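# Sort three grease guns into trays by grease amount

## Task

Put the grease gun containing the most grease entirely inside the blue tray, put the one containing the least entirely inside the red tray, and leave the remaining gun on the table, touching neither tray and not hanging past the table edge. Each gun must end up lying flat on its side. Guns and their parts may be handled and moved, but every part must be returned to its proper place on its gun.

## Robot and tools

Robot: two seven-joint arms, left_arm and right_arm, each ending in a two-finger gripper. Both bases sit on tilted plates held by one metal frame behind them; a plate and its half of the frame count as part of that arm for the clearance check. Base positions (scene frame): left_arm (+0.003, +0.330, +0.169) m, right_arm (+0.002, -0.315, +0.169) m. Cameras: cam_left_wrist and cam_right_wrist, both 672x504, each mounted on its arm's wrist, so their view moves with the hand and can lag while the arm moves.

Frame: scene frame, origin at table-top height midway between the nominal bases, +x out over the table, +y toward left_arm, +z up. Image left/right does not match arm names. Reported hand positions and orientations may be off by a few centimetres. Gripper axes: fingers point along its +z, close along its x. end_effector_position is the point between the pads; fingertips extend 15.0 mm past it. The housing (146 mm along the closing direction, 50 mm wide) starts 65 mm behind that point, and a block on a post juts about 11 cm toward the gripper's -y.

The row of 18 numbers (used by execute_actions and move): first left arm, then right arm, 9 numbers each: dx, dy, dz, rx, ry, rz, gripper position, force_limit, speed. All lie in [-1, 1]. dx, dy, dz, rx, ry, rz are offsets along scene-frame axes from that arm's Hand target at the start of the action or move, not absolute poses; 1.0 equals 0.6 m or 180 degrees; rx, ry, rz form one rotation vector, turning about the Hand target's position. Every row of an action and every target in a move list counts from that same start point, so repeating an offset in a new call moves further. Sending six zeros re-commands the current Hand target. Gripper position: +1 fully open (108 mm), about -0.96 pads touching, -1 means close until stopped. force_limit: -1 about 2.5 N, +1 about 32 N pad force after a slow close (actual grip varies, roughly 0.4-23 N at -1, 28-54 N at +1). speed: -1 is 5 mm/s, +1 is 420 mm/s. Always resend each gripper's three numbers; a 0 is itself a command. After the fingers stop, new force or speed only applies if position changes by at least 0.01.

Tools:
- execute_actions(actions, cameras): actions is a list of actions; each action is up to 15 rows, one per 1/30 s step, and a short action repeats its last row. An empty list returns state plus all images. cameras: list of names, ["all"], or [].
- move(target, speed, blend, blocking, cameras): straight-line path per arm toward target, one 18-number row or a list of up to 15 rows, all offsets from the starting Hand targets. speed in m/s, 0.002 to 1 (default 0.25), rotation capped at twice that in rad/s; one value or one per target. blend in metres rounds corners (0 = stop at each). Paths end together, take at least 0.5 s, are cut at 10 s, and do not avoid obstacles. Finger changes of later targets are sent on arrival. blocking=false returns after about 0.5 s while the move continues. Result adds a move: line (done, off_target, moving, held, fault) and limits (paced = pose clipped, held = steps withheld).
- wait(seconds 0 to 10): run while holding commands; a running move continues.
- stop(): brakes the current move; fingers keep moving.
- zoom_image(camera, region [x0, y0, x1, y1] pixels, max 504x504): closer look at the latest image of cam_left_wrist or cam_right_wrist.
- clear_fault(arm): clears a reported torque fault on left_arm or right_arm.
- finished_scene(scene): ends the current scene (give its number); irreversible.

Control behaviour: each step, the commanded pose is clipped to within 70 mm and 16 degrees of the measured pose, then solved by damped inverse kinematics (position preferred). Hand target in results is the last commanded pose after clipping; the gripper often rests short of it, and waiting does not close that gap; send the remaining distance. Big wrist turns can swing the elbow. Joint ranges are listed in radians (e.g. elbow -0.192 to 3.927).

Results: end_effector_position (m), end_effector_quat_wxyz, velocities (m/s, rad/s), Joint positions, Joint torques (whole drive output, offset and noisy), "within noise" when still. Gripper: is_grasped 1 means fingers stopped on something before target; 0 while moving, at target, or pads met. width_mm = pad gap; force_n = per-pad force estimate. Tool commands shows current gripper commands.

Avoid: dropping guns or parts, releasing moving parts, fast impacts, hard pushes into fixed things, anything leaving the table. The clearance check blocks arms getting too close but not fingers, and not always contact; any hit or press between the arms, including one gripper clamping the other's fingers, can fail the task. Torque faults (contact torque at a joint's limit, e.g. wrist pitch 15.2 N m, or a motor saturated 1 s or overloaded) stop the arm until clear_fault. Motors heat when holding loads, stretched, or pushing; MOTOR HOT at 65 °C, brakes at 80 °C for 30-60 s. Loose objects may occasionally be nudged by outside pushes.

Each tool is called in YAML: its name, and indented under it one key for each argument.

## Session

execute_actions:
  actions: []

Scene clock: 0.00 s.
left_arm: end_effector_position=(+0.4418, +0.3866, +0.1466) width_mm=107.95 is_grasped=0 force_n=0.00 end_effector_quat_wxyz=(+0.476, +0.794, -0.215, -0.310) | right_arm: end_effector_position=(+0.3586, +0.1774, +0.2821) width_mm=108.14 is_grasped=0 force_n=0.00 end_effector_quat_wxyz=(-0.296, +0.681, +0.667, +0.060)
Joint positions: left_arm=[0.327 1.204 0.032 2.086 -0.377 1.962 3.257] | right_arm=[0.111 0.869 0.876 1.419 -0.172 0.722 1.682]
Joint velocities: within noise
Joint torques (N m): no reading
Motor temperatures (°C): left_arm=[32 33 31 37 36 30 42] | right_arm=[31 32 32 34 33 32 31]
Hand target: left_arm +0.4418, +0.3866, +0.1466; +0.476, +0.794, -0.215, -0.310 | right_arm +0.3586, +0.1774, +0.2821; -0.296, +0.681, +0.667, +0.060
Tool commands: left_gripper/position=+1.0 left_gripper/force_limit=+1.0 left_gripper/speed=+1.0 right_gripper/position=+1.0 right_gripper/force_limit=+1.0 right_gripper/speed=+1.0
camera_calibration:
cam_left_wrist: T_world_to_cam=[[0.700028, -0.646822, -0.302626, -0.0108002], [0.241363, -0.184533, 0.952728, -0.150093], [-0.67209, -0.739979, 0.02694, 0.702109], [0, 0, 0, 1]] pos_world=[0.515668, 0.484863, 0.120815]
cam_right_wrist: T_world_to_cam=[[0.0936599, 0.879393, 0.466793, -0.319644], [0.993083, -0.115866, 0.0190225, -0.316169], [0.0708136, 0.461783, -0.884162, 0.260486], [0, 0, 0, 1]] pos_world=[0.325474, 0.124172, 0.385534]

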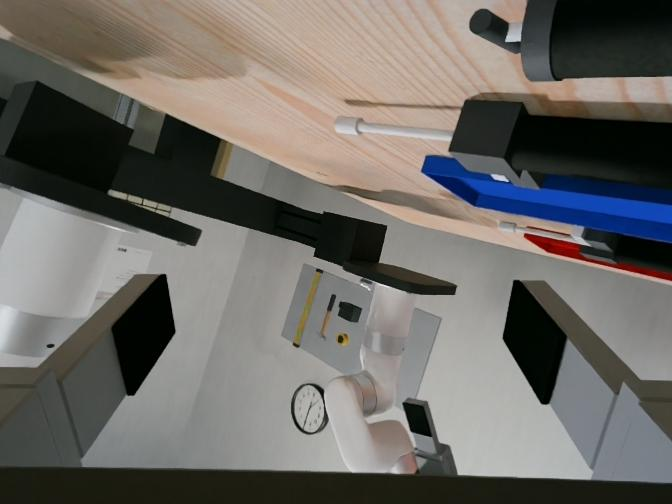

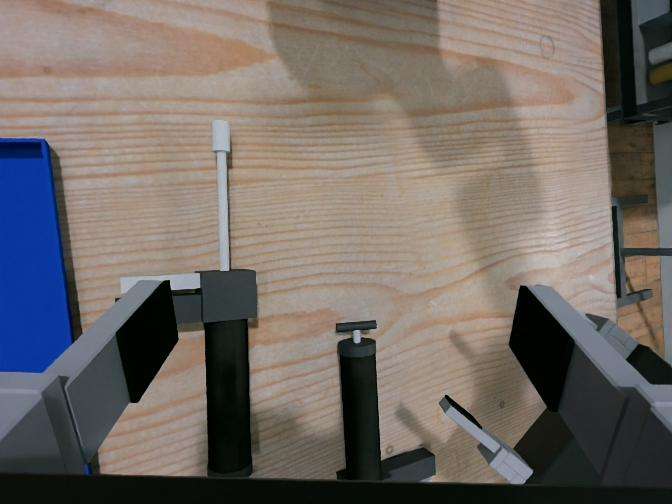

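move:
  target:
    - [0,0.05,0.15,0,0,0,1,1,1,-0.0143,-0.45,0.2,-0.08,-0.05,0,1,1,1]
    - [-0.153,-0.144,0.589,0.446,0.094,0.572,1,1,1,-0.0143,-0.796,0.363,-0.163,-0.108,0.0064,1,1,1]
  speed: 0.7
  blend: [0.05,0]
  cameras: ["all"]

Scene clock: 3.47 s.
left_arm: end_effector_position=(+0.3500, +0.3002, +0.5000) width_mm=107.96 is_grasped=0 force_n=0.00 end_effector_quat_wxyz=(+0.000, +0.707, +0.707, +0.000) | right_arm: end_effector_position=(+0.3501, -0.3002, +0.4999) width_mm=108.14 is_grasped=0 force_n=0.00 end_effector_quat_wxyz=(+0.001, +0.707, +0.707, +0.000)
Joint positions: left_arm=[0.143 -0.476 -0.303 0.974 -0.033 1.424 0.653] | right_arm=[-0.581 -0.586 0.6 0.976 0.216 1.451 0.688]
Joint torques (N m): left_arm=[1.88 -6.51 -1.86 21.61 2.04 -1.09 -1.48] | right_arm=[-2.91 -12.09 -6.67 26.59 -4.05 -0.8 -1.75]
Hand target: left_arm +0.3500, +0.3002, +0.5000; +0.000, +0.707, +0.707, +0.000 | right_arm +0.3501, -0.3002, +0.4999; +0.001, +0.707, +0.707, +0.000
Off the commanded pose: left_arm 0.000 m, 0 deg | right_arm 0.000 m, 0 deg.
move: done; limits=paced
camera_calibration:
cam_left_wrist: T_world_to_cam=[[-0.00764631, 0.999739, -0.0215185, -0.282706], [0.920579, 0.0154407, 0.390251, -0.497069], [0.390482, -0.0168255, -0.920457, 0.45175], [0, 0, 0, 1]] pos_world=[0.279029, 0.297908, 0.603714]
cam_right_wrist: T_world_to_cam=[[-0.00501659, 0.99988, -0.0146515, 0.310887], [0.923798, 0.0102433, 0.382744, -0.486852], [0.382848, -0.0116149, -0.923738, 0.442703], [0, 0, 0, 1]] pos_world=[0.281824, -0.300721, 0.599836]

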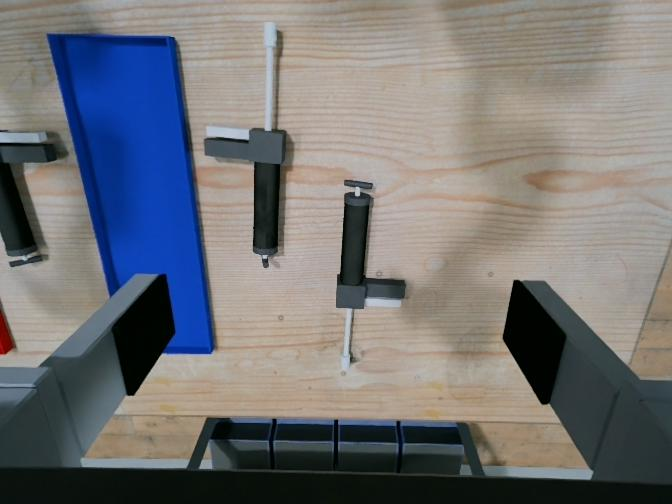

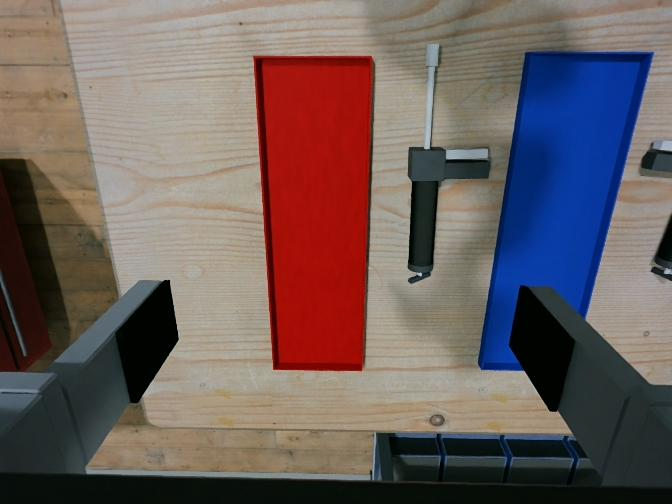

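move:
  target:
    - [0.133,-0.2,-0.372,-0.5,0,0,0.1,0.6,0.4,0.16,0.192,-0.6,0,0,-0.993,0,1,0.4]
  speed: 0.65
  cameras: ["cam_right_wrist"]

Scene clock: 7.63 s.
left_arm: end_effector_position=(+0.4298, +0.1802, +0.2769) width_mm=58.51 is_grasped=0 force_n=0.00 end_effector_quat_wxyz=(+0.500, +0.500, +0.500, -0.500) | right_arm: end_effector_position=(+0.4460, -0.1849, +0.1399) width_mm=53.01 is_grasped=0 force_n=0.00 end_effector_quat_wxyz=(+0.000, +0.715, -0.699, -0.001)
Joint positions: left_arm=[0.17 0.575 0.038 0.962 -1.363 1.566 2.003] | right_arm=[-1.878 -0.797 2.251 0.96 0.91 0.641 3.619]
Joint torques (N m): left_arm=[0.81 -22.98 -8.12 12.31 -1.31 5.39 1.43] | right_arm=[-1.67 16.79 -8.44 17.51 -4.26 -0.94 2.15]
Hand target: left_arm +0.4298, +0.1802, +0.2768; +0.500, +0.500, +0.500, -0.500 | right_arm +0.4461, -0.1850, +0.1399; +0.000, +0.715, -0.699, -0.001
Off the commanded pose: left_arm 0.000 m, 0 deg | right_arm 0.000 m, 0 deg.
move: done
camera_calibration:
cam_right_wrist: T_world_to_cam=[[0.0270007, -0.999527, -0.0146911, -0.193155], [-0.923346, -0.0305685, 0.382751, 0.37746], [-0.383019, 0.00323039, -0.923735, 0.41911], [0, 0, 0, 1]] pos_world=[0.514269, -0.18288, 0.239836]
Images, in order (width x height): cam_right_wrist 672x504.

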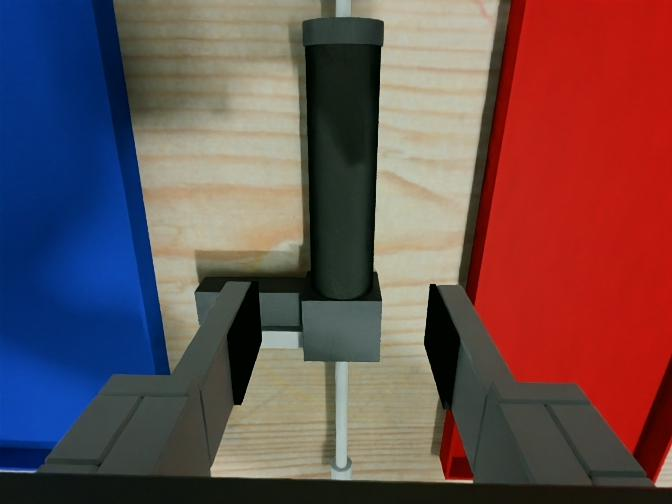

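move:
  target:
    - [0,0,0,0,0,0,0.1,0.6,0.4,-0.015,0,-0.16,0,0,0,0,1,0.4]
    - [0,0,0,0,0,0,0.1,0.6,0.4,-0.015,0,-0.1925,0,0,0,0,1,0.4]
    - [0,0,0,0,0,0,0.1,0.6,0.4,-0.015,0,-0.1925,0,0,0,-1,1,-0.2]
    - [0,0,0,0,0,0,0.1,0.6,0.4,-0.015,0,0.07,0,0,0,-1,1,-0.2]
    - [0,-0.134,0,0,0,0,0.1,0.6,0.4,0.1815,0.025,0.184,0,0,0.9928,-1,1,-0.2]
  speed: [0.3,0.1,0.2,0.25,0.6]
  blend: [0.005,0,0,0.01,0]
  cameras: ["cam_left_wrist"]

Scene clock: 13.63 s.
left_arm: end_effector_position=(+0.4298, +0.0998, +0.2768) width_mm=58.51 is_grasped=0 force_n=0.00 end_effector_quat_wxyz=(+0.500, +0.500, +0.500, -0.500) | right_arm: end_effector_position=(+0.5550, -0.1700, +0.2503) width_mm=35.22 is_grasped=1 force_n=42.32 end_effector_quat_wxyz=(+0.001, +0.707, +0.707, +0.000)
Joint positions: left_arm=[0.059 0.586 -0.057 0.942 -1.521 1.446 2.019] | right_arm=[-2.437 -0.569 2.697 1.366 0.169 0.862 0.981]
Joint torques (N m): left_arm=[-5.65 -22.93 -9.63 12.62 -2.2 1.85 1.42] | right_arm=[-1.07 29.03 -1.32 28.05 4.15 -1.36 -1.83]
Hand target: left_arm +0.4298, +0.0998, +0.2768; +0.500, +0.500, +0.500, -0.500 | right_arm +0.5550, -0.1700, +0.2503; +0.001, +0.707, +0.707, +0.000
Off the commanded pose: left_arm 0.000 m, 0 deg | right_arm 0.000 m, 0 deg.
move: done
camera_calibration:
cam_left_wrist: T_world_to_cam=[[-0.00768555, -0.0214266, -0.999741, 0.286236], [0.920578, 0.390253, -0.0154409, -0.405402], [0.390482, -0.920458, 0.0167255, 0.0424479], [0, 0, 0, 1]] pos_world=[0.358829, 0.203414, 0.279192]
Images, in order (width x height): cam_left_wrist 672x504.

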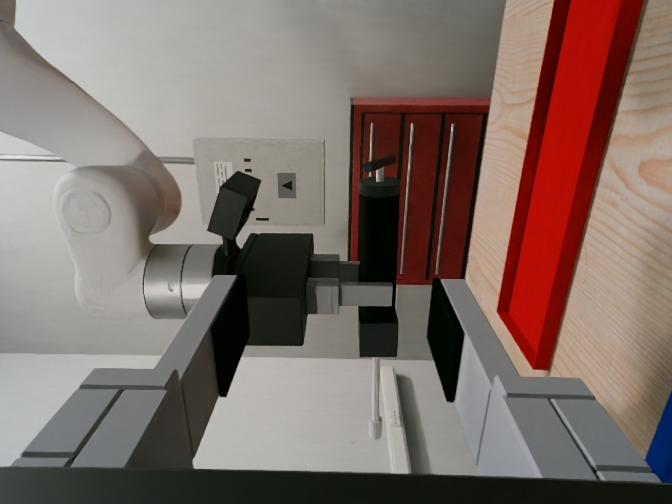

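move:
  target:
    - [-0.003,-0.28,-0.051,0,0,0,0.1,0.6,0,0,0,0,0,0,0,-1,1,-0.2]
    - [-0.003,-0.43,-0.051,0,0,0,0.1,0.6,0,0,0,0,0,0,0,-1,1,-0.2]
    - [-0.003,-0.43,-0.051,0,0,0,-1,0.6,-0.6,0,0,0,0,0,0,-1,1,-0.2]
  speed: [0.35,0.18,0.2]
  blend: [0.02,0,0]
  cameras: ["cam_left_wrist"]

move:
  target: [-0.025,0,0,0,0,0,-1,0.6,-0.6,0,0,0,0,0,0,-1,1,-0.2]
  speed: 0.06

move:
  target: [-0.033,0,0,0,0,0,-1,0.6,-0.6,0,0,0,0,0,0,-1,1,-0.2]
  speed: 0.06

move:
  target: [-0.025,0,0,0,0,0,-1,0.6,-0.6,0,0,0,0,0,0,-1,1,-0.2]
  speed: 0.06

Scene clock: 16.63 s.
left_arm: end_effector_position=(+0.4280, -0.1582, +0.2462) width_mm=7.94 is_grasped=1 force_n=39.20 end_effector_quat_wxyz=(+0.500, +0.500, +0.500, -0.500) | right_arm: end_effector_position=(+0.5550, -0.1699, +0.2503) width_mm=35.22 is_grasped=1 force_n=42.27 end_effector_quat_wxyz=(+0.001, +0.707, +0.707, +0.000)
Joint positions: left_arm=[-0.314 0.917 -0.288 1.323 -1.932 1.084 2.075] | right_arm=[-2.437 -0.569 2.697 1.366 0.169 0.862 0.981]
Joint torques (N m): left_arm=[-4.47 -30.39 -15.45 13.64 -1.21 2.86 -1.56] | right_arm=[-0.46 31.22 -2.03 25.96 3.51 -1.63 -1.56]
Hand target: left_arm +0.4280, -0.1582, +0.2462; +0.500, +0.500, +0.500, -0.500 | right_arm +0.5550, -0.1700, +0.2503; +0.001, +0.707, +0.707, +0.000
Off the commanded pose: left_arm 0.000 m, 0 deg | right_arm 0.000 m, 0 deg.
move: done
camera_calibration:
cam_left_wrist: T_world_to_cam=[[-0.00768555, -0.0214266, -0.999741, 0.250102], [0.920578, 0.390253, -0.0154409, -0.303533], [0.390482, -0.920458, 0.0167255, -0.193816], [0, 0, 0, 1]] pos_world=[0.357029, -0.054586, 0.248592]
Images, in order (width x height): cam_left_wrist 672x504.

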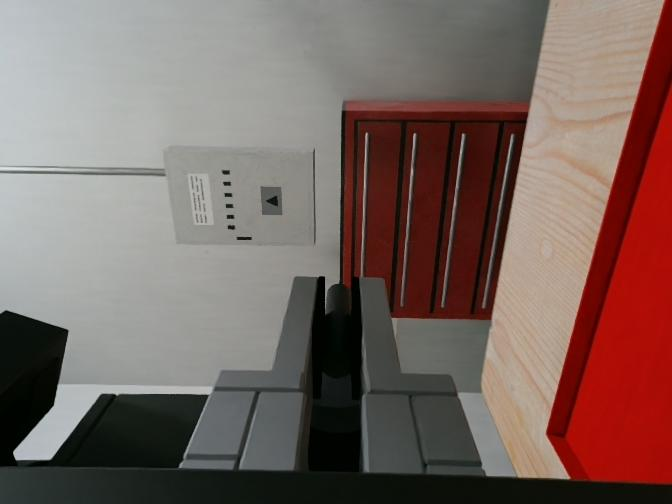

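Scene clock: 17.47 s.
left_arm: end_effector_position=(+0.4130, -0.1582, +0.2462) width_mm=7.94 is_grasped=1 force_n=39.20 end_effector_quat_wxyz=(+0.500, +0.500, +0.500, -0.500) | right_arm: end_effector_position=(+0.5549, -0.1699, +0.2503) width_mm=35.22 is_grasped=1 force_n=42.27 end_effector_quat_wxyz=(+0.001, +0.707, +0.707, +0.000)
Joint positions: left_arm=[-0.313 0.897 -0.299 1.275 -1.956 1.086 2.109] | right_arm=[-2.437 -0.569 2.697 1.366 0.169 0.862 0.981]
Joint torques (N m): left_arm=[-0.23 -36.38 -16.94 9.3 -1.72 5.62 1.45] | right_arm=[0.55 34.2 -4.13 21.69 1.96 -3.41 -1]
Hand target: left_arm +0.4130, -0.1582, +0.2462; +0.500, +0.500, +0.500, -0.500 | right_arm +0.5550, -0.1700, +0.2503; +0.001, +0.707, +0.707, +0.000
Off the commanded pose: left_arm 0.000 m, 0 deg | right_arm 0.000 m, 0 deg.
move: done

Scene clock: 18.30 s.
left_arm: end_effector_position=(+0.3932, -0.1582, +0.2462) width_mm=7.94 is_grasped=1 force_n=39.21 end_effector_quat_wxyz=(+0.500, +0.500, +0.500, -0.500) | right_arm: end_effector_position=(+0.5549, -0.1700, +0.2503) width_mm=35.22 is_grasped=1 force_n=42.27 end_effector_quat_wxyz=(+0.001, +0.707, +0.707, +0.000)
Joint positions: left_arm=[-0.313 0.872 -0.315 1.215 -1.989 1.089 2.153] | right_arm=[-2.437 -0.569 2.697 1.366 0.169 0.862 0.981]
Joint torques (N m): left_arm=[-6.7 -34.93 -17.25 8.45 -1.39 5.45 1.28] | right_arm=[1.63 37.39 -5.52 21.03 0.49 -4.61 -0.57]
Hand target: left_arm +0.3932, -0.1582, +0.2462; +0.500, +0.500, +0.500, -0.500 | right_arm +0.5550, -0.1700, +0.2503; +0.001, +0.707, +0.707, +0.000
Off the commanded pose: left_arm 0.000 m, 0 deg | right_arm 0.000 m, 0 deg.
move: done

Scene clock: 19.10 s.
left_arm: end_effector_position=(+0.3783, -0.1582, +0.2462) width_mm=7.94 is_grasped=1 force_n=39.20 end_effector_quat_wxyz=(+0.500, +0.500, +0.500, -0.500) | right_arm: end_effector_position=(+0.5548, -0.1700, +0.2502) width_mm=35.22 is_grasped=1 force_n=42.26 end_effector_quat_wxyz=(+0.000, +0.707, +0.707, +0.000)
Joint positions: left_arm=[-0.314 0.855 -0.326 1.171 -2.014 1.092 2.186] | right_arm=[-2.437 -0.569 2.697 1.366 0.169 0.862 0.981]
Joint torques (N m): left_arm=[-13.95 -29.84 -27.77 -0.95 1.25 6.86 1.43] | right_arm=[2.49 40.28 -9.52 38.55 -1.02 -10.24 -0.04]
Hand target: left_arm +0.3782, -0.1582, +0.2462; +0.500, +0.500, +0.500, -0.500 | right_arm +0.5550, -0.1700, +0.2503; +0.001, +0.707, +0.707, +0.000
Off the commanded pose: left_arm 0.000 m, 0 deg | right_arm 0.000 m, 0 deg.
move: done

move:
  target:
    - [0.088,0,0,0,0,0,-1,0.6,-0.6,0,0,0,0,0,0,-1,1,-0.2]
    - [0.086,0,0,0,0,0,0.1,0.6,0.4,0,0,0,0,0,0,-1,1,-0.2]
    - [0.086,0.4,0.03,0,0,0,0.1,0.6,0.4,0,0.05,0,0,0,0,-1,1,-0.2]
    - [0.288,0.792,-0.1,0.5,0,0,0.1,0.6,0.4,0,0.05,-0.34,0,0,0,-1,1,-0.2]
    - [0.288,0.792,-0.16,0.5,0,0,0.1,0.6,0.4,0,0.05,-0.374,0,0,0,-1,1,-0.2]
  speed: [0.12,0.1,0.4,0.6,0.08]
  blend: [0,0,0.03,0.01,0]
  cameras: ["all"]

Scene clock: 24.30 s.
left_arm: end_effector_position=(+0.5510, +0.3170, +0.1503) width_mm=58.50 is_grasped=0 force_n=0.00 end_effector_quat_wxyz=(+0.000, +0.707, +0.707, +0.000) | right_arm: end_effector_position=(+0.5551, -0.1399, +0.0261) width_mm=35.22 is_grasped=1 force_n=42.24 end_effector_quat_wxyz=(+0.001, +0.707, +0.707, +0.000)
Joint positions: left_arm=[-0.437 0.664 0.415 1.217 -0.261 0.602 0.889] | right_arm=[-2.548 -1.086 2.85 1.53 0.319 0.51 0.939]
Joint torques (N m): left_arm=[0.12 -26.59 1.41 17.42 -1.51 -4.7 1.49] | right_arm=[-1.64 24.33 -0.92 18.22 4.09 -3.56 -1.75]
Hand target: left_arm +0.5510, +0.3170, +0.1502; +0.000, +0.707, +0.707, +0.000 | right_arm +0.5550, -0.1400, +0.0259; +0.001, +0.707, +0.707, +0.000
Off the commanded pose: left_arm 0.000 m, 0 deg | right_arm 0.000 m, 0 deg.
move: done
camera_calibration:
cam_left_wrist: T_world_to_cam=[[-0.00764671, 0.999739, -0.0215195, -0.305491], [0.920543, 0.015443, 0.390336, -0.545859], [0.390566, -0.0168249, -0.920421, 0.0515196], [0, 0, 0, 1]] pos_world=[0.480029, 0.314708, 0.253914]
cam_right_wrist: T_world_to_cam=[[-0.00441821, 0.999885, -0.0145206, 0.144386], [0.923679, 0.0096442, 0.383046, -0.496593], [0.383142, -0.01172, -0.923615, -0.0717604], [0, 0, 0, 1]] pos_world=[0.486825, -0.140421, 0.126036]

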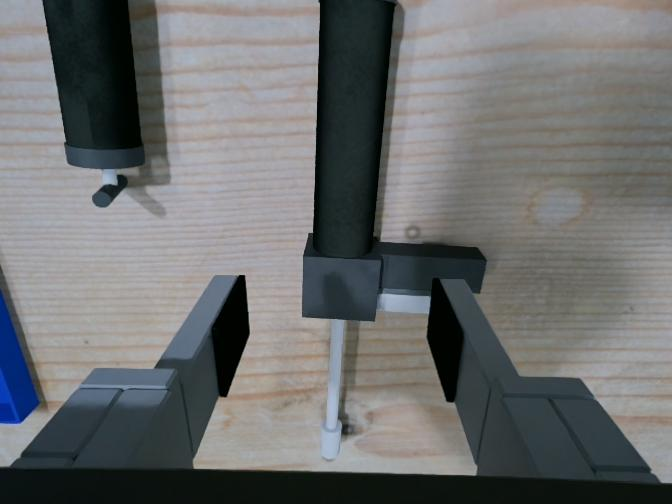

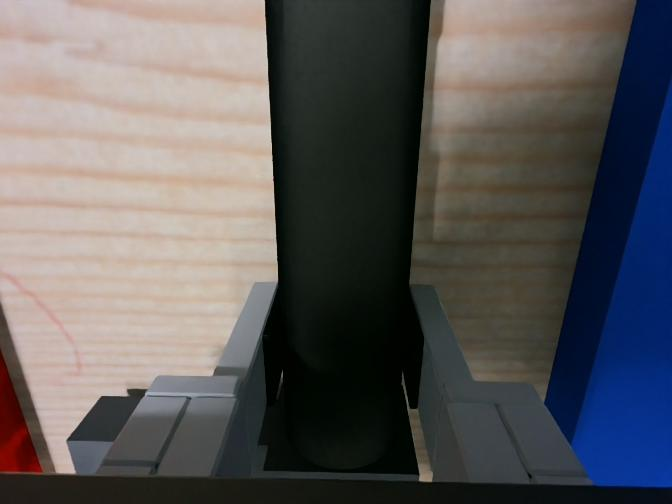

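move:
  target:
    - [-0.01,0.008,-0.18,0,0,-0.017,0.1,0.6,0.4,0,0,0,0,0,0,-0.05,1,0]
    - [-0.01,0.008,-0.209,0,0,-0.017,0.1,0.6,0.4,0,0,0.05,0,0,0,-0.05,1,0]
    - [-0.01,0.008,-0.209,0,0,-0.017,-1,1,-0.2,0,0,0.29,0,0,0,-0.05,1,0]
    - [-0.01,0.008,-0.1,0,0,-0.017,-1,1,-0.2,-0.1,0.03,0.35,0.2,0,0,-0.05,1,0]
    - [-0.0017,-0.245,0.166,0,0,0,-1,1,-0.2,-0.2085,0.067,0.4066,0.5,0,0,0.1,0.6,0]
  speed: [0.3,0.1,0.3,0.3,0.5]
  blend: [0,0,0,0.03,0]
  cameras: ["all"]

Scene clock: 31.00 s.
left_arm: end_effector_position=(+0.5500, +0.1700, +0.2498) width_mm=34.86 is_grasped=1 force_n=50.39 end_effector_quat_wxyz=(+0.000, +0.707, +0.707, +0.000) | right_arm: end_effector_position=(+0.4299, -0.0997, +0.2699) width_mm=58.49 is_grasped=0 force_n=0.00 end_effector_quat_wxyz=(-0.499, +0.500, +0.500, +0.500)
Joint positions: left_arm=[-0.705 0.566 0.439 1.361 -0.166 0.86 0.562] | right_arm=[-3.191 -0.605 3.171 0.953 1.494 1.469 -0.455]
Joint torques (N m): left_arm=[-6.39 -36.54 5.5 22.42 1.74 -1.93 -1.48] | right_arm=[-1.71 22.76 4.41 16.22 -3.28 4.15 -1.74]
Hand target: left_arm +0.5500, +0.1700, +0.2498; +0.000, +0.707, +0.707, +0.000 | right_arm +0.4299, -0.0998, +0.2699; +0.499, -0.500, -0.500, -0.500
Off the commanded pose: left_arm 0.000 m, 0 deg | right_arm 0.000 m, 0 deg.
move: done
camera_calibration:
cam_left_wrist: T_world_to_cam=[[-0.00768555, 0.999741, -0.0214266, -0.156408], [0.920578, 0.0154409, 0.390253, -0.581533], [0.390482, -0.0167255, -0.920458, 0.141147], [0, 0, 0, 1]] pos_world=[0.479029, 0.167708, 0.353514]
cam_right_wrist: T_world_to_cam=[[-0.00438486, 0.0146121, 0.999884, -0.264844], [0.9238, -0.382754, 0.0096447, -0.413116], [0.38285, 0.923735, -0.0118204, 0.0492392], [0, 0, 0, 1]] pos_world=[0.361624, -0.199736, 0.269379]

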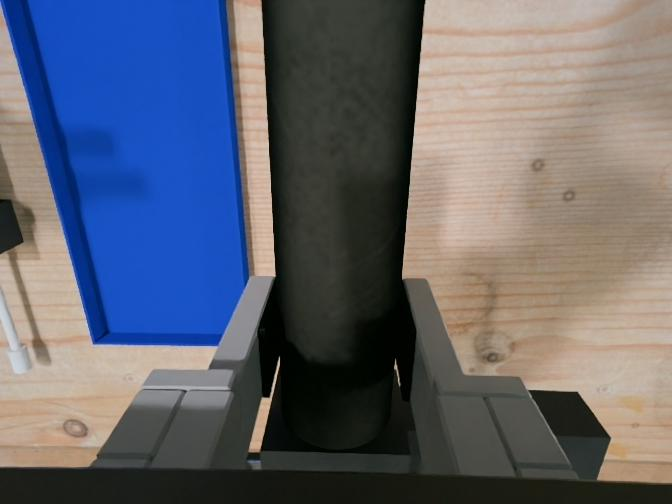

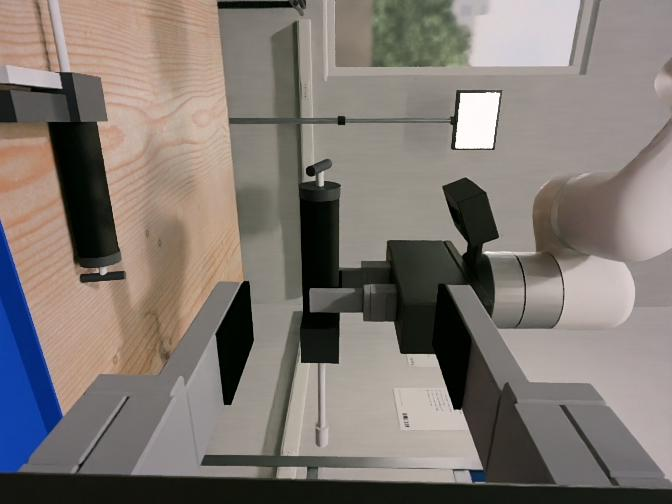

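move:
  target:
    - [0,0,0,0,0,0,-1,1,-0.2,0.0035,0.28,-0.0333,0,0,0,0.2,0.6,0]
    - [0,0,0,0,0,0,-1,1,-0.2,0.0035,0.436,-0.0333,0,0,0,0.2,0.6,0]
    - [0,0,0,0,0,0,-1,1,-0.2,0.0035,0.436,-0.0333,0,0,0,-1,0.6,-0.6]
  speed: [0.35,0.18,0.2]
  blend: [0.02,0,0]
  cameras: ["cam_right_wrist"]

move:
  target: [0,0,0,0,0,0,-1,1,-0.2,-0.025,0,0,0,0,0,-1,0.6,-0.6]
  speed: 0.06

move:
  target: [0,0,0,0,0,0,-1,1,-0.2,-0.03,0,0,0,0,0,-1,0.6,-0.6]
  speed: 0.06

move:
  target: [0,0,0,0,0,0,-1,1,-0.2,-0.03,0,0,0,0,0,-1,0.6,-0.6]
  speed: 0.06

Scene clock: 33.80 s.
left_arm: end_effector_position=(+0.5500, +0.1700, +0.2499) width_mm=34.86 is_grasped=1 force_n=50.41 end_effector_quat_wxyz=(+0.000, +0.707, +0.707, +0.000) | right_arm: end_effector_position=(+0.4320, +0.1619, +0.2499) width_mm=8.15 is_grasped=1 force_n=41.71 end_effector_quat_wxyz=(-0.499, +0.500, +0.500, +0.500)
Joint positions: left_arm=[-0.705 0.566 0.439 1.361 -0.166 0.86 0.562] | right_arm=[-2.818 -0.898 3.416 1.306 1.918 1.099 -0.49]
Joint torques (N m): left_arm=[-5.82 -32.15 1.67 21.36 0.05 -2.49 -1.21] | right_arm=[6.06 30.08 9.75 18.44 3.64 2.29 2.05]
Hand target: left_arm +0.5500, +0.1700, +0.2498; +0.000, +0.707, +0.707, +0.000 | right_arm +0.4320, +0.1618, +0.2499; +0.499, -0.500, -0.500, -0.500
Off the commanded pose: left_arm 0.000 m, 0 deg | right_arm 0.000 m, 0 deg.
move: done
camera_calibration:
cam_right_wrist: T_world_to_cam=[[-0.00434805, 0.0147051, 0.999882, -0.248678], [0.9238, -0.382753, 0.00964628, -0.314735], [0.38285, 0.923734, -0.0119203, -0.193425], [0, 0, 0, 1]] pos_world=[0.363724, 0.0618642, 0.249379]
Images, in order (width x height): cam_right_wrist 672x504.

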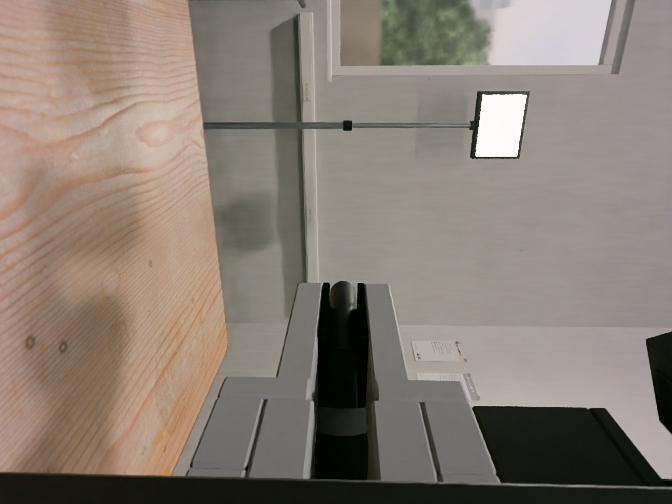

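Scene clock: 34.63 s.
left_arm: end_effector_position=(+0.5497, +0.1699, +0.2497) width_mm=34.86 is_grasped=1 force_n=50.34 end_effector_quat_wxyz=(+0.000, +0.708, +0.707, +0.000) | right_arm: end_effector_position=(+0.4171, +0.1618, +0.2499) width_mm=8.15 is_grasped=1 force_n=41.71 end_effector_quat_wxyz=(-0.499, +0.500, +0.500, +0.500)
Joint positions: left_arm=[-0.705 0.566 0.439 1.361 -0.166 0.86 0.562] | right_arm=[-2.818 -0.877 3.427 1.257 1.941 1.101 -0.523]
Joint torques (N m): left_arm=[-1.44 -32.95 12.42 26.54 -0.06 -10.31 -1.31] | right_arm=[5.04 34.8 14.86 1.64 0.87 5.54 -1.72]
Motor temperatures (°C): left_arm=[32 35 32 42 36 30 42] | right_arm=[31 33 33 37 33 32 31]
Hand target: left_arm +0.5500, +0.1700, +0.2498; +0.000, +0.707, +0.707, +0.000 | right_arm +0.4170, +0.1618, +0.2499; +0.499, -0.500, -0.500, -0.500
Off the commanded pose: left_arm 0.000 m, 0 deg | right_arm 0.000 m, 0 deg.
move: done

Scene clock: 35.47 s.
left_arm: end_effector_position=(+0.5500, +0.1700, +0.2498) width_mm=34.86 is_grasped=1 force_n=50.33 end_effector_quat_wxyz=(+0.000, +0.707, +0.707, +0.000) | right_arm: end_effector_position=(+0.3990, +0.1618, +0.2499) width_mm=8.15 is_grasped=1 force_n=41.71 end_effector_quat_wxyz=(-0.499, +0.500, +0.500, +0.500)
Joint positions: left_arm=[-0.705 0.566 0.439 1.361 -0.166 0.86 0.562] | right_arm=[-2.818 -0.854 3.44 1.201 1.97 1.104 -0.563]
Joint torques (N m): left_arm=[3.51 -35.17 15.51 29.75 -0.6 -12.21 -0.92] | right_arm=[12.45 33.24 15.77 -0.75 0.01 5.46 -1.74]
Hand target: left_arm +0.5500, +0.1700, +0.2498; +0.000, +0.707, +0.707, +0.000 | right_arm +0.3990, +0.1618, +0.2499; +0.499, -0.500, -0.500, -0.500
Off the commanded pose: left_arm 0.000 m, 0 deg | right_arm 0.000 m, 0 deg.
move: done

Scene clock: 36.30 s.
left_arm: end_effector_position=(+0.5500, +0.1700, +0.2498) width_mm=34.86 is_grasped=1 force_n=50.32 end_effector_quat_wxyz=(+0.000, +0.707, +0.707, +0.000) | right_arm: end_effector_position=(+0.3810, +0.1618, +0.2499) width_mm=8.15 is_grasped=1 force_n=41.71 end_effector_quat_wxyz=(-0.499, +0.500, +0.500, +0.500)
Joint positions: left_arm=[-0.705 0.566 0.439 1.361 -0.167 0.86 0.562] | right_arm=[-2.817 -0.833 3.454 1.148 2 1.108 -0.602]
Joint torques (N m): left_arm=[3.83 -36.54 15.71 29.56 -0.37 -12.23 -0.28] | right_arm=[13.52 31.67 17.08 -3.05 -0.75 5.46 -1.83]
Hand target: left_arm +0.5500, +0.1700, +0.2498; +0.000, +0.707, +0.707, +0.000 | right_arm +0.3810, +0.1618, +0.2499; +0.499, -0.500, -0.500, -0.500
Off the commanded pose: left_arm 0.000 m, 0 deg | right_arm 0.000 m, 0 deg.
move: done

move:
  target:
    - [0,0,0,0,0,0,-1,1,-0.2,0.09,0,0,0,0,0,-1,0.6,-0.6]
    - [0,0,0,0,0,0,-1,1,-0.2,0.0875,0,0,0,0,0,0.2,0.6,0.4]
    - [0,0,0,0,0,0,-1,1,-0.2,0.0875,-0.45,0.05,0,0,0,0.2,0.6,0.4]
    - [-0.083,-0.303,-0.216,0,0,0,-1,1,-0.2,0.0875,-0.8,0.08,-0.25,0,0,0.2,0.6,0.4]
    - [-0.083,-0.303,-0.34,0,0,0,-1,1,-0.2,0.12,-0.85,0.08,-0.5,0,0,0.2,0.6,0.4]
    - [-0.083,-0.303,-0.36,0,0,0,-1,1,-0.2,0.12,-0.85,0.08,-0.5,0,0,0.2,0.6,0.4]
  speed: [0.12,0.1,0.4,0.45,0.4,0.06]
  blend: [0,0,0.04,0.03,0.005,0]
  cameras: ["all"]

Scene clock: 42.80 s.
left_arm: end_effector_position=(+0.5002, -0.0118, +0.0339) width_mm=34.86 is_grasped=1 force_n=50.42 end_effector_quat_wxyz=(+0.000, +0.707, +0.707, +0.000) | right_arm: end_effector_position=(+0.4530, -0.3482, +0.2979) width_mm=64.01 is_grasped=0 force_n=0.00 end_effector_quat_wxyz=(+0.001, +0.707, +0.707, +0.000)
Joint positions: left_arm=[-0.812 1.161 0.258 1.685 -0.256 0.604 0.292] | right_arm=[-3.017 -0.031 3.029 0.865 -0.139 0.819 0.877]
Joint torques (N m): left_arm=[-0.13 -37.37 1.5 19.59 -1.45 -5.44 1.35] | right_arm=[6.04 16.69 4.27 24.75 -4.18 -0.7 2]
Hand target: left_arm +0.5002, -0.0118, +0.0338; +0.000, +0.707, +0.707, +0.000 | right_arm +0.4530, -0.3482, +0.2979; +0.001, +0.707, +0.707, +0.000
Off the commanded pose: left_arm 0.000 m, 0 deg | right_arm 0.000 m, 0 deg.
move: done
camera_calibration:
cam_left_wrist: T_world_to_cam=[[-0.00764671, 0.999739, -0.0215195, 0.0203295], [0.920543, 0.015443, 0.390336, -0.448583], [0.390566, -0.0168249, -0.920421, -0.0413087], [0, 0, 0, 1]] pos_world=[0.429229, -0.0140918, 0.137514]
cam_right_wrist: T_world_to_cam=[[-0.00438549, 0.999884, -0.0146124, 0.356181], [0.9238, 0.00964538, 0.382754, -0.504318], [0.38285, -0.0118203, -0.923735, 0.216081], [0, 0, 0, 1]] pos_world=[0.384724, -0.348721, 0.397836]

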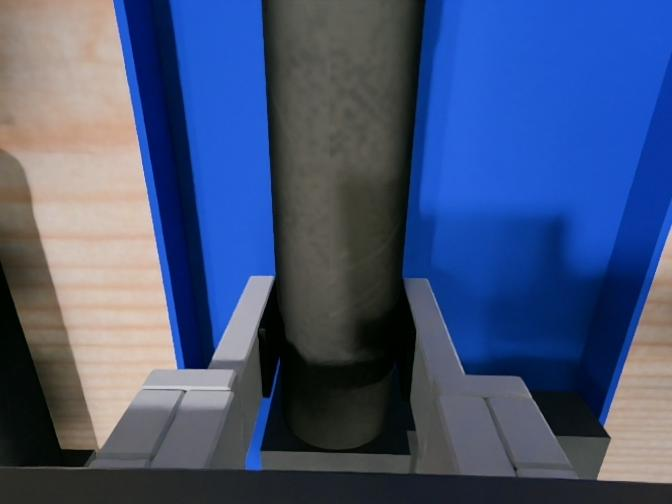

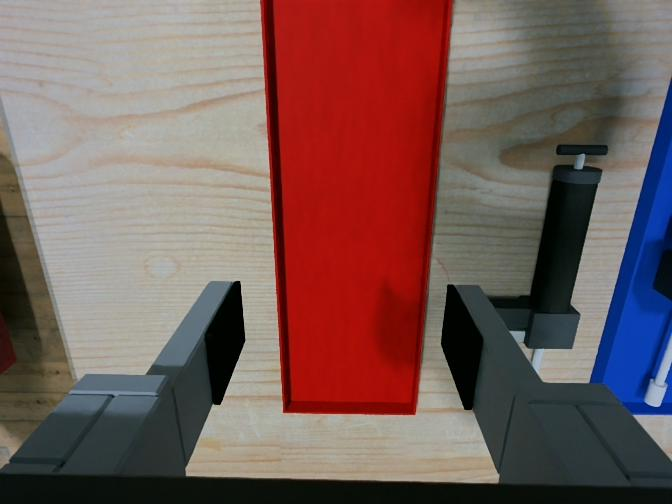

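move:
  target:
    - [0,0,0,0,0,0,-0.13,1,-0.1,0,0,0,0,0,0,0.2,0.6,0.4]
    - [0,0.0,0.2,0,0,0,-0.13,1,-0.1,0.03,0.2,-0.1,0,0,0,-0.13,1,0.4]
    - [-0.127,0.336,0.22,0,0,-0.5,0,1,0,0.078,0.4,-0.15,0,0,0,-0.13,1,0.4]
    - [-0.127,0.336,0.193,0,0,0.973,0,1,0,0.0785,0.56,-0.24,0,0,0,-0.13,1,0.4]
  speed: [0.2,0.25,0.65,0.65]
  blend: [0,0.02,0.02,0]
  cameras: ["all"]

Scene clock: 49.77 s.
left_arm: end_effector_position=(+0.4240, +0.1898, +0.1496) width_mm=53.00 is_grasped=0 force_n=0.00 end_effector_quat_wxyz=(+0.000, +0.676, -0.737, +0.000) | right_arm: end_effector_position=(+0.5001, -0.0122, +0.1539) width_mm=45.85 is_grasped=0 force_n=0.00 end_effector_quat_wxyz=(+0.001, +0.707, +0.707, +0.000)
Joint positions: left_arm=[-0.18 0.438 -0.134 0.832 0.39 0.438 3.346] | right_arm=[-2.604 -0.789 3.194 1.449 -0.21 0.71 1.509]
Joint torques (N m): left_arm=[0.8 -21.8 -8.65 15.22 -1.74 -1.29 1.53] | right_arm=[6.91 30.54 4.38 23.49 -4.19 -0.77 2.04]
Hand target: left_arm +0.4240, +0.1898, +0.1496; +0.000, +0.676, -0.737, +0.000 | right_arm +0.5001, -0.0122, +0.1539; +0.001, +0.707, +0.707, +0.000
Off the commanded pose: left_arm 0.000 m, 0 deg | right_arm 0.000 m, 0 deg.
move: done; blend cut to 0 m at target 2, 0 m at target 3
camera_calibration:
cam_left_wrist: T_world_to_cam=[[-0.077104, -0.996791, -0.0215304, 0.229067], [-0.918593, 0.0626268, 0.390211, 0.344086], [-0.387611, 0.0498645, -0.920474, 0.415709], [0, 0, 0, 1]] pos_world=[0.49487, 0.186054, 0.253314]
cam_right_wrist: T_world_to_cam=[[-0.00438549, 0.999884, -0.0146124, 0.0183223], [0.9238, 0.00964538, 0.382754, -0.495953], [0.38285, -0.0118203, -0.923735, 0.0690026], [0, 0, 0, 1]] pos_world=[0.431824, -0.0127209, 0.253836]

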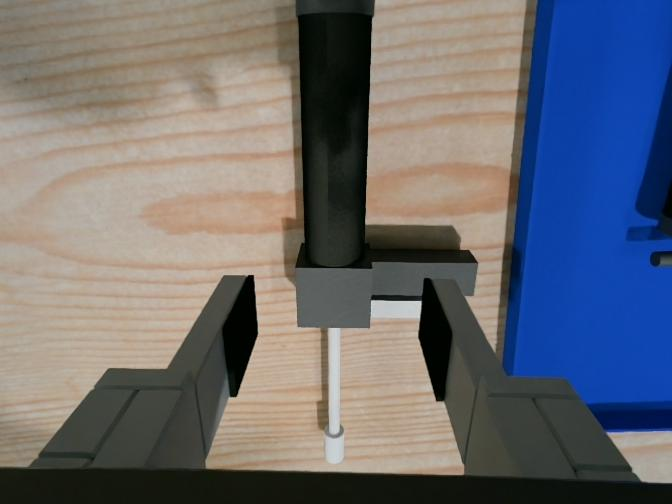

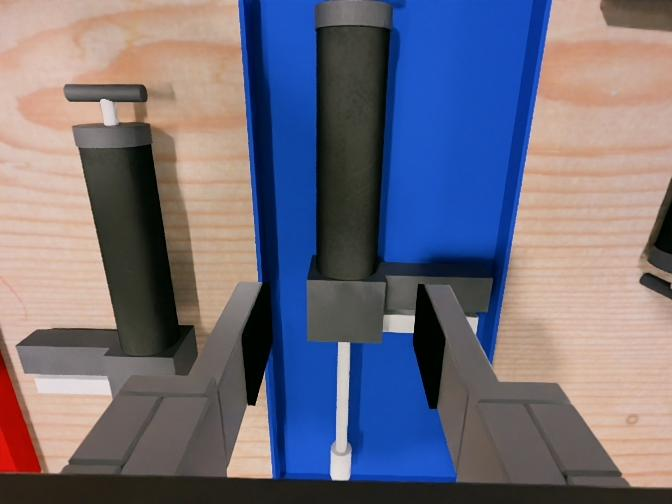

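move:
  target:
    - [0.008,0,-0.18,0,0,0,0,1,0,0.01,0.003,-0.17,0,0,0,-0.13,1,0.4]
    - [0.008,0,-0.207,0,0,0,0,1,0,0.01,0.003,-0.2,0,0,0,-0.13,1,0.4]
    - [0.008,0,-0.207,0,0,0,-1,1,-0.2,0.01,0.003,-0.2,0,0,0,-1,1,-0.2]
    - [0.008,0,0.0,0,0,0,-1,1,-0.2,0.01,0.003,0.08,0,0,0,-1,1,-0.2]
    - [0.1,-0.05,0.05,0,0,0,-1,1,-0.2,-0.0735,-0.575,0.03,0,0,0,-1,1,-0.2]
    - [0.152,-0.263,-0.02,0,0,0,-1,1,-0.2,-0.0735,-0.575,-0.1,0,0,0,-1,1,-0.2]
  speed: [0.25,0.1,0.2,0.2,0.35,0.25]
  blend: [0,0,0,0.03,0.02,0]
  cameras: ["all"]

Scene clock: 55.17 s.
left_arm: end_effector_position=(+0.5152, +0.0321, +0.1376) width_mm=34.90 is_grasped=1 force_n=49.05 end_effector_quat_wxyz=(+0.000, +0.676, -0.737, +0.000) | right_arm: end_effector_position=(+0.4560, -0.3572, +0.0939) width_mm=35.06 is_grasped=1 force_n=48.20 end_effector_quat_wxyz=(+0.001, +0.707, +0.707, +0.000)
Joint positions: left_arm=[-0.373 0.857 -0.193 1.511 0.375 0.731 3.213] | right_arm=[-3.106 -0.561 3.035 0.86 -0.169 0.278 0.879]
Joint torques (N m): left_arm=[-6.54 -35.1 -10.32 20.54 -1.62 -1.89 0.28] | right_arm=[-1.62 25.11 -1.29 18.97 -2.22 -4.12 2.13]
Hand target: left_arm +0.5152, +0.0320, +0.1376; +0.000, +0.676, -0.737, +0.000 | right_arm +0.4560, -0.3572, +0.0939; +0.001, +0.707, +0.707, +0.000
Off the commanded pose: left_arm 0.000 m, 0 deg | right_arm 0.000 m, 0 deg.
move: done
camera_calibration:
cam_left_wrist: T_world_to_cam=[[-0.0767887, -0.996814, -0.0215568, 0.0784698], [-0.918619, 0.0623267, 0.390199, 0.442446], [-0.387612, 0.0497654, -0.920478, 0.447881], [0, 0, 0, 1]] pos_world=[0.586069, 0.0283547, 0.241315]
cam_right_wrist: T_world_to_cam=[[-0.0044782, 0.999883, -0.0146498, 0.362255], [0.9238, 0.00974534, 0.382752, -0.428884], [0.38285, -0.0118194, -0.923735, 0.0263848], [0, 0, 0, 1]] pos_world=[0.387724, -0.357721, 0.193836]

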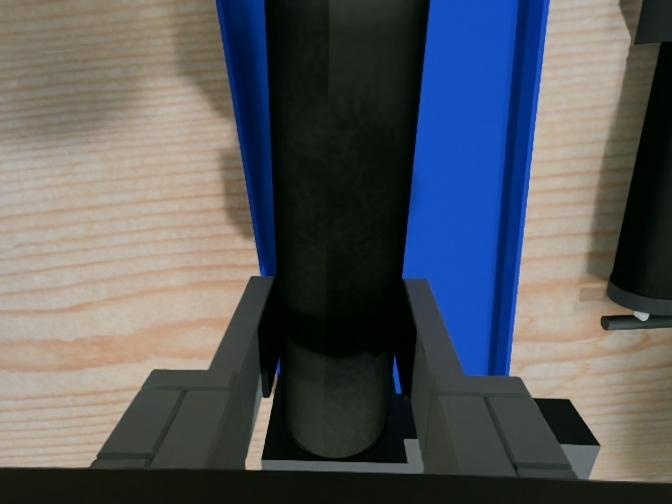

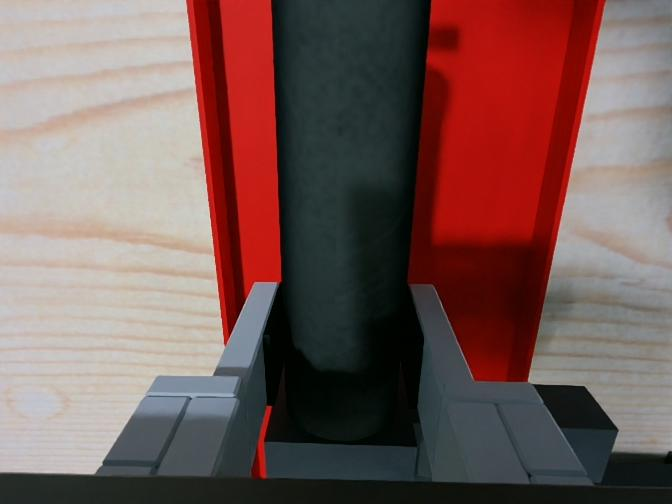

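move:
  target:
    - [0,0.007,-0.145,0,0,0.026,-1,1,-0.2,0,0,-0.08,0,0,0,-1,1,-0.2]
    - [0,0.007,-0.1735,0,0,0.026,-1,1,-0.2,0,0,-0.1007,0,0,0,-1,1,-0.2]
    - [0,0.007,-0.1735,0,0,0.026,-0.13,1,-0.1,0,0,-0.1007,0,0,0,-0.1,1,-0.1]
    - [0,0.007,0.1,0,0,0.026,-0.13,1,-0.1,0,0,0.2,0,0,0,-0.1,1,-0.1]
  speed: [0.2,0.06,0.2,0.25]
  blend: [0.005,0,0,0]
  cameras: ["all"]

Scene clock: 58.60 s.
left_arm: end_effector_position=(+0.5152, +0.0362, +0.1976) width_mm=45.85 is_grasped=0 force_n=0.00 end_effector_quat_wxyz=(+0.000, +0.706, -0.709, +0.000) | right_arm: end_effector_position=(+0.4559, -0.3572, +0.2138) width_mm=47.49 is_grasped=0 force_n=0.00 end_effector_quat_wxyz=(+0.001, +0.707, +0.707, +0.000)
Joint positions: left_arm=[-0.372 0.73 -0.206 1.485 0.325 0.827 3.166] | right_arm=[-3.083 -0.219 3.048 0.819 -0.152 0.581 0.864]
Joint torques (N m): left_arm=[0.15 -39.48 -11.43 14.94 -1.61 -1.3 1.51] | right_arm=[6.08 29.9 3.79 17.77 4.25 -0.78 -1.74]
Hand target: left_arm +0.5152, +0.0362, +0.1976; +0.000, +0.706, -0.709, +0.000 | right_arm +0.4560, -0.3572, +0.2139; +0.001, +0.707, +0.707, +0.000
Off the commanded pose: left_arm 0.000 m, 0 deg | right_arm 0.000 m, 0 deg.
move: done
camera_calibration:
cam_left_wrist: T_world_to_cam=[[0.00450696, -0.999759, -0.0214839, 0.0421073], [-0.920603, -0.0125373, 0.390299, 0.422557], [-0.390474, 0.0180191, -0.920438, 0.505448], [0, 0, 0, 1]] pos_world=[0.586182, 0.0382871, 0.301214]
cam_right_wrist: T_world_to_cam=[[-0.00438902, 0.999884, -0.0146114, 0.363967], [0.92385, 0.00964674, 0.382634, -0.474832], [0.38273, -0.0118194, -0.923785, 0.137295], [0, 0, 0, 1]] pos_world=[0.387724, -0.357721, 0.313836]

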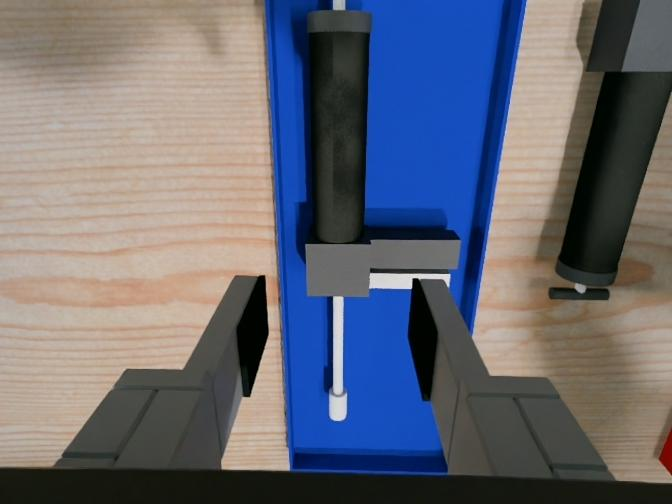

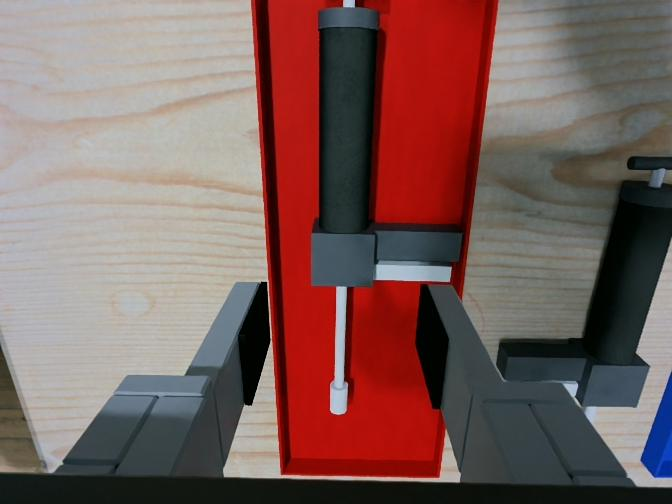

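finished_scene:
  scene: 3

The scene is finished: the task was done.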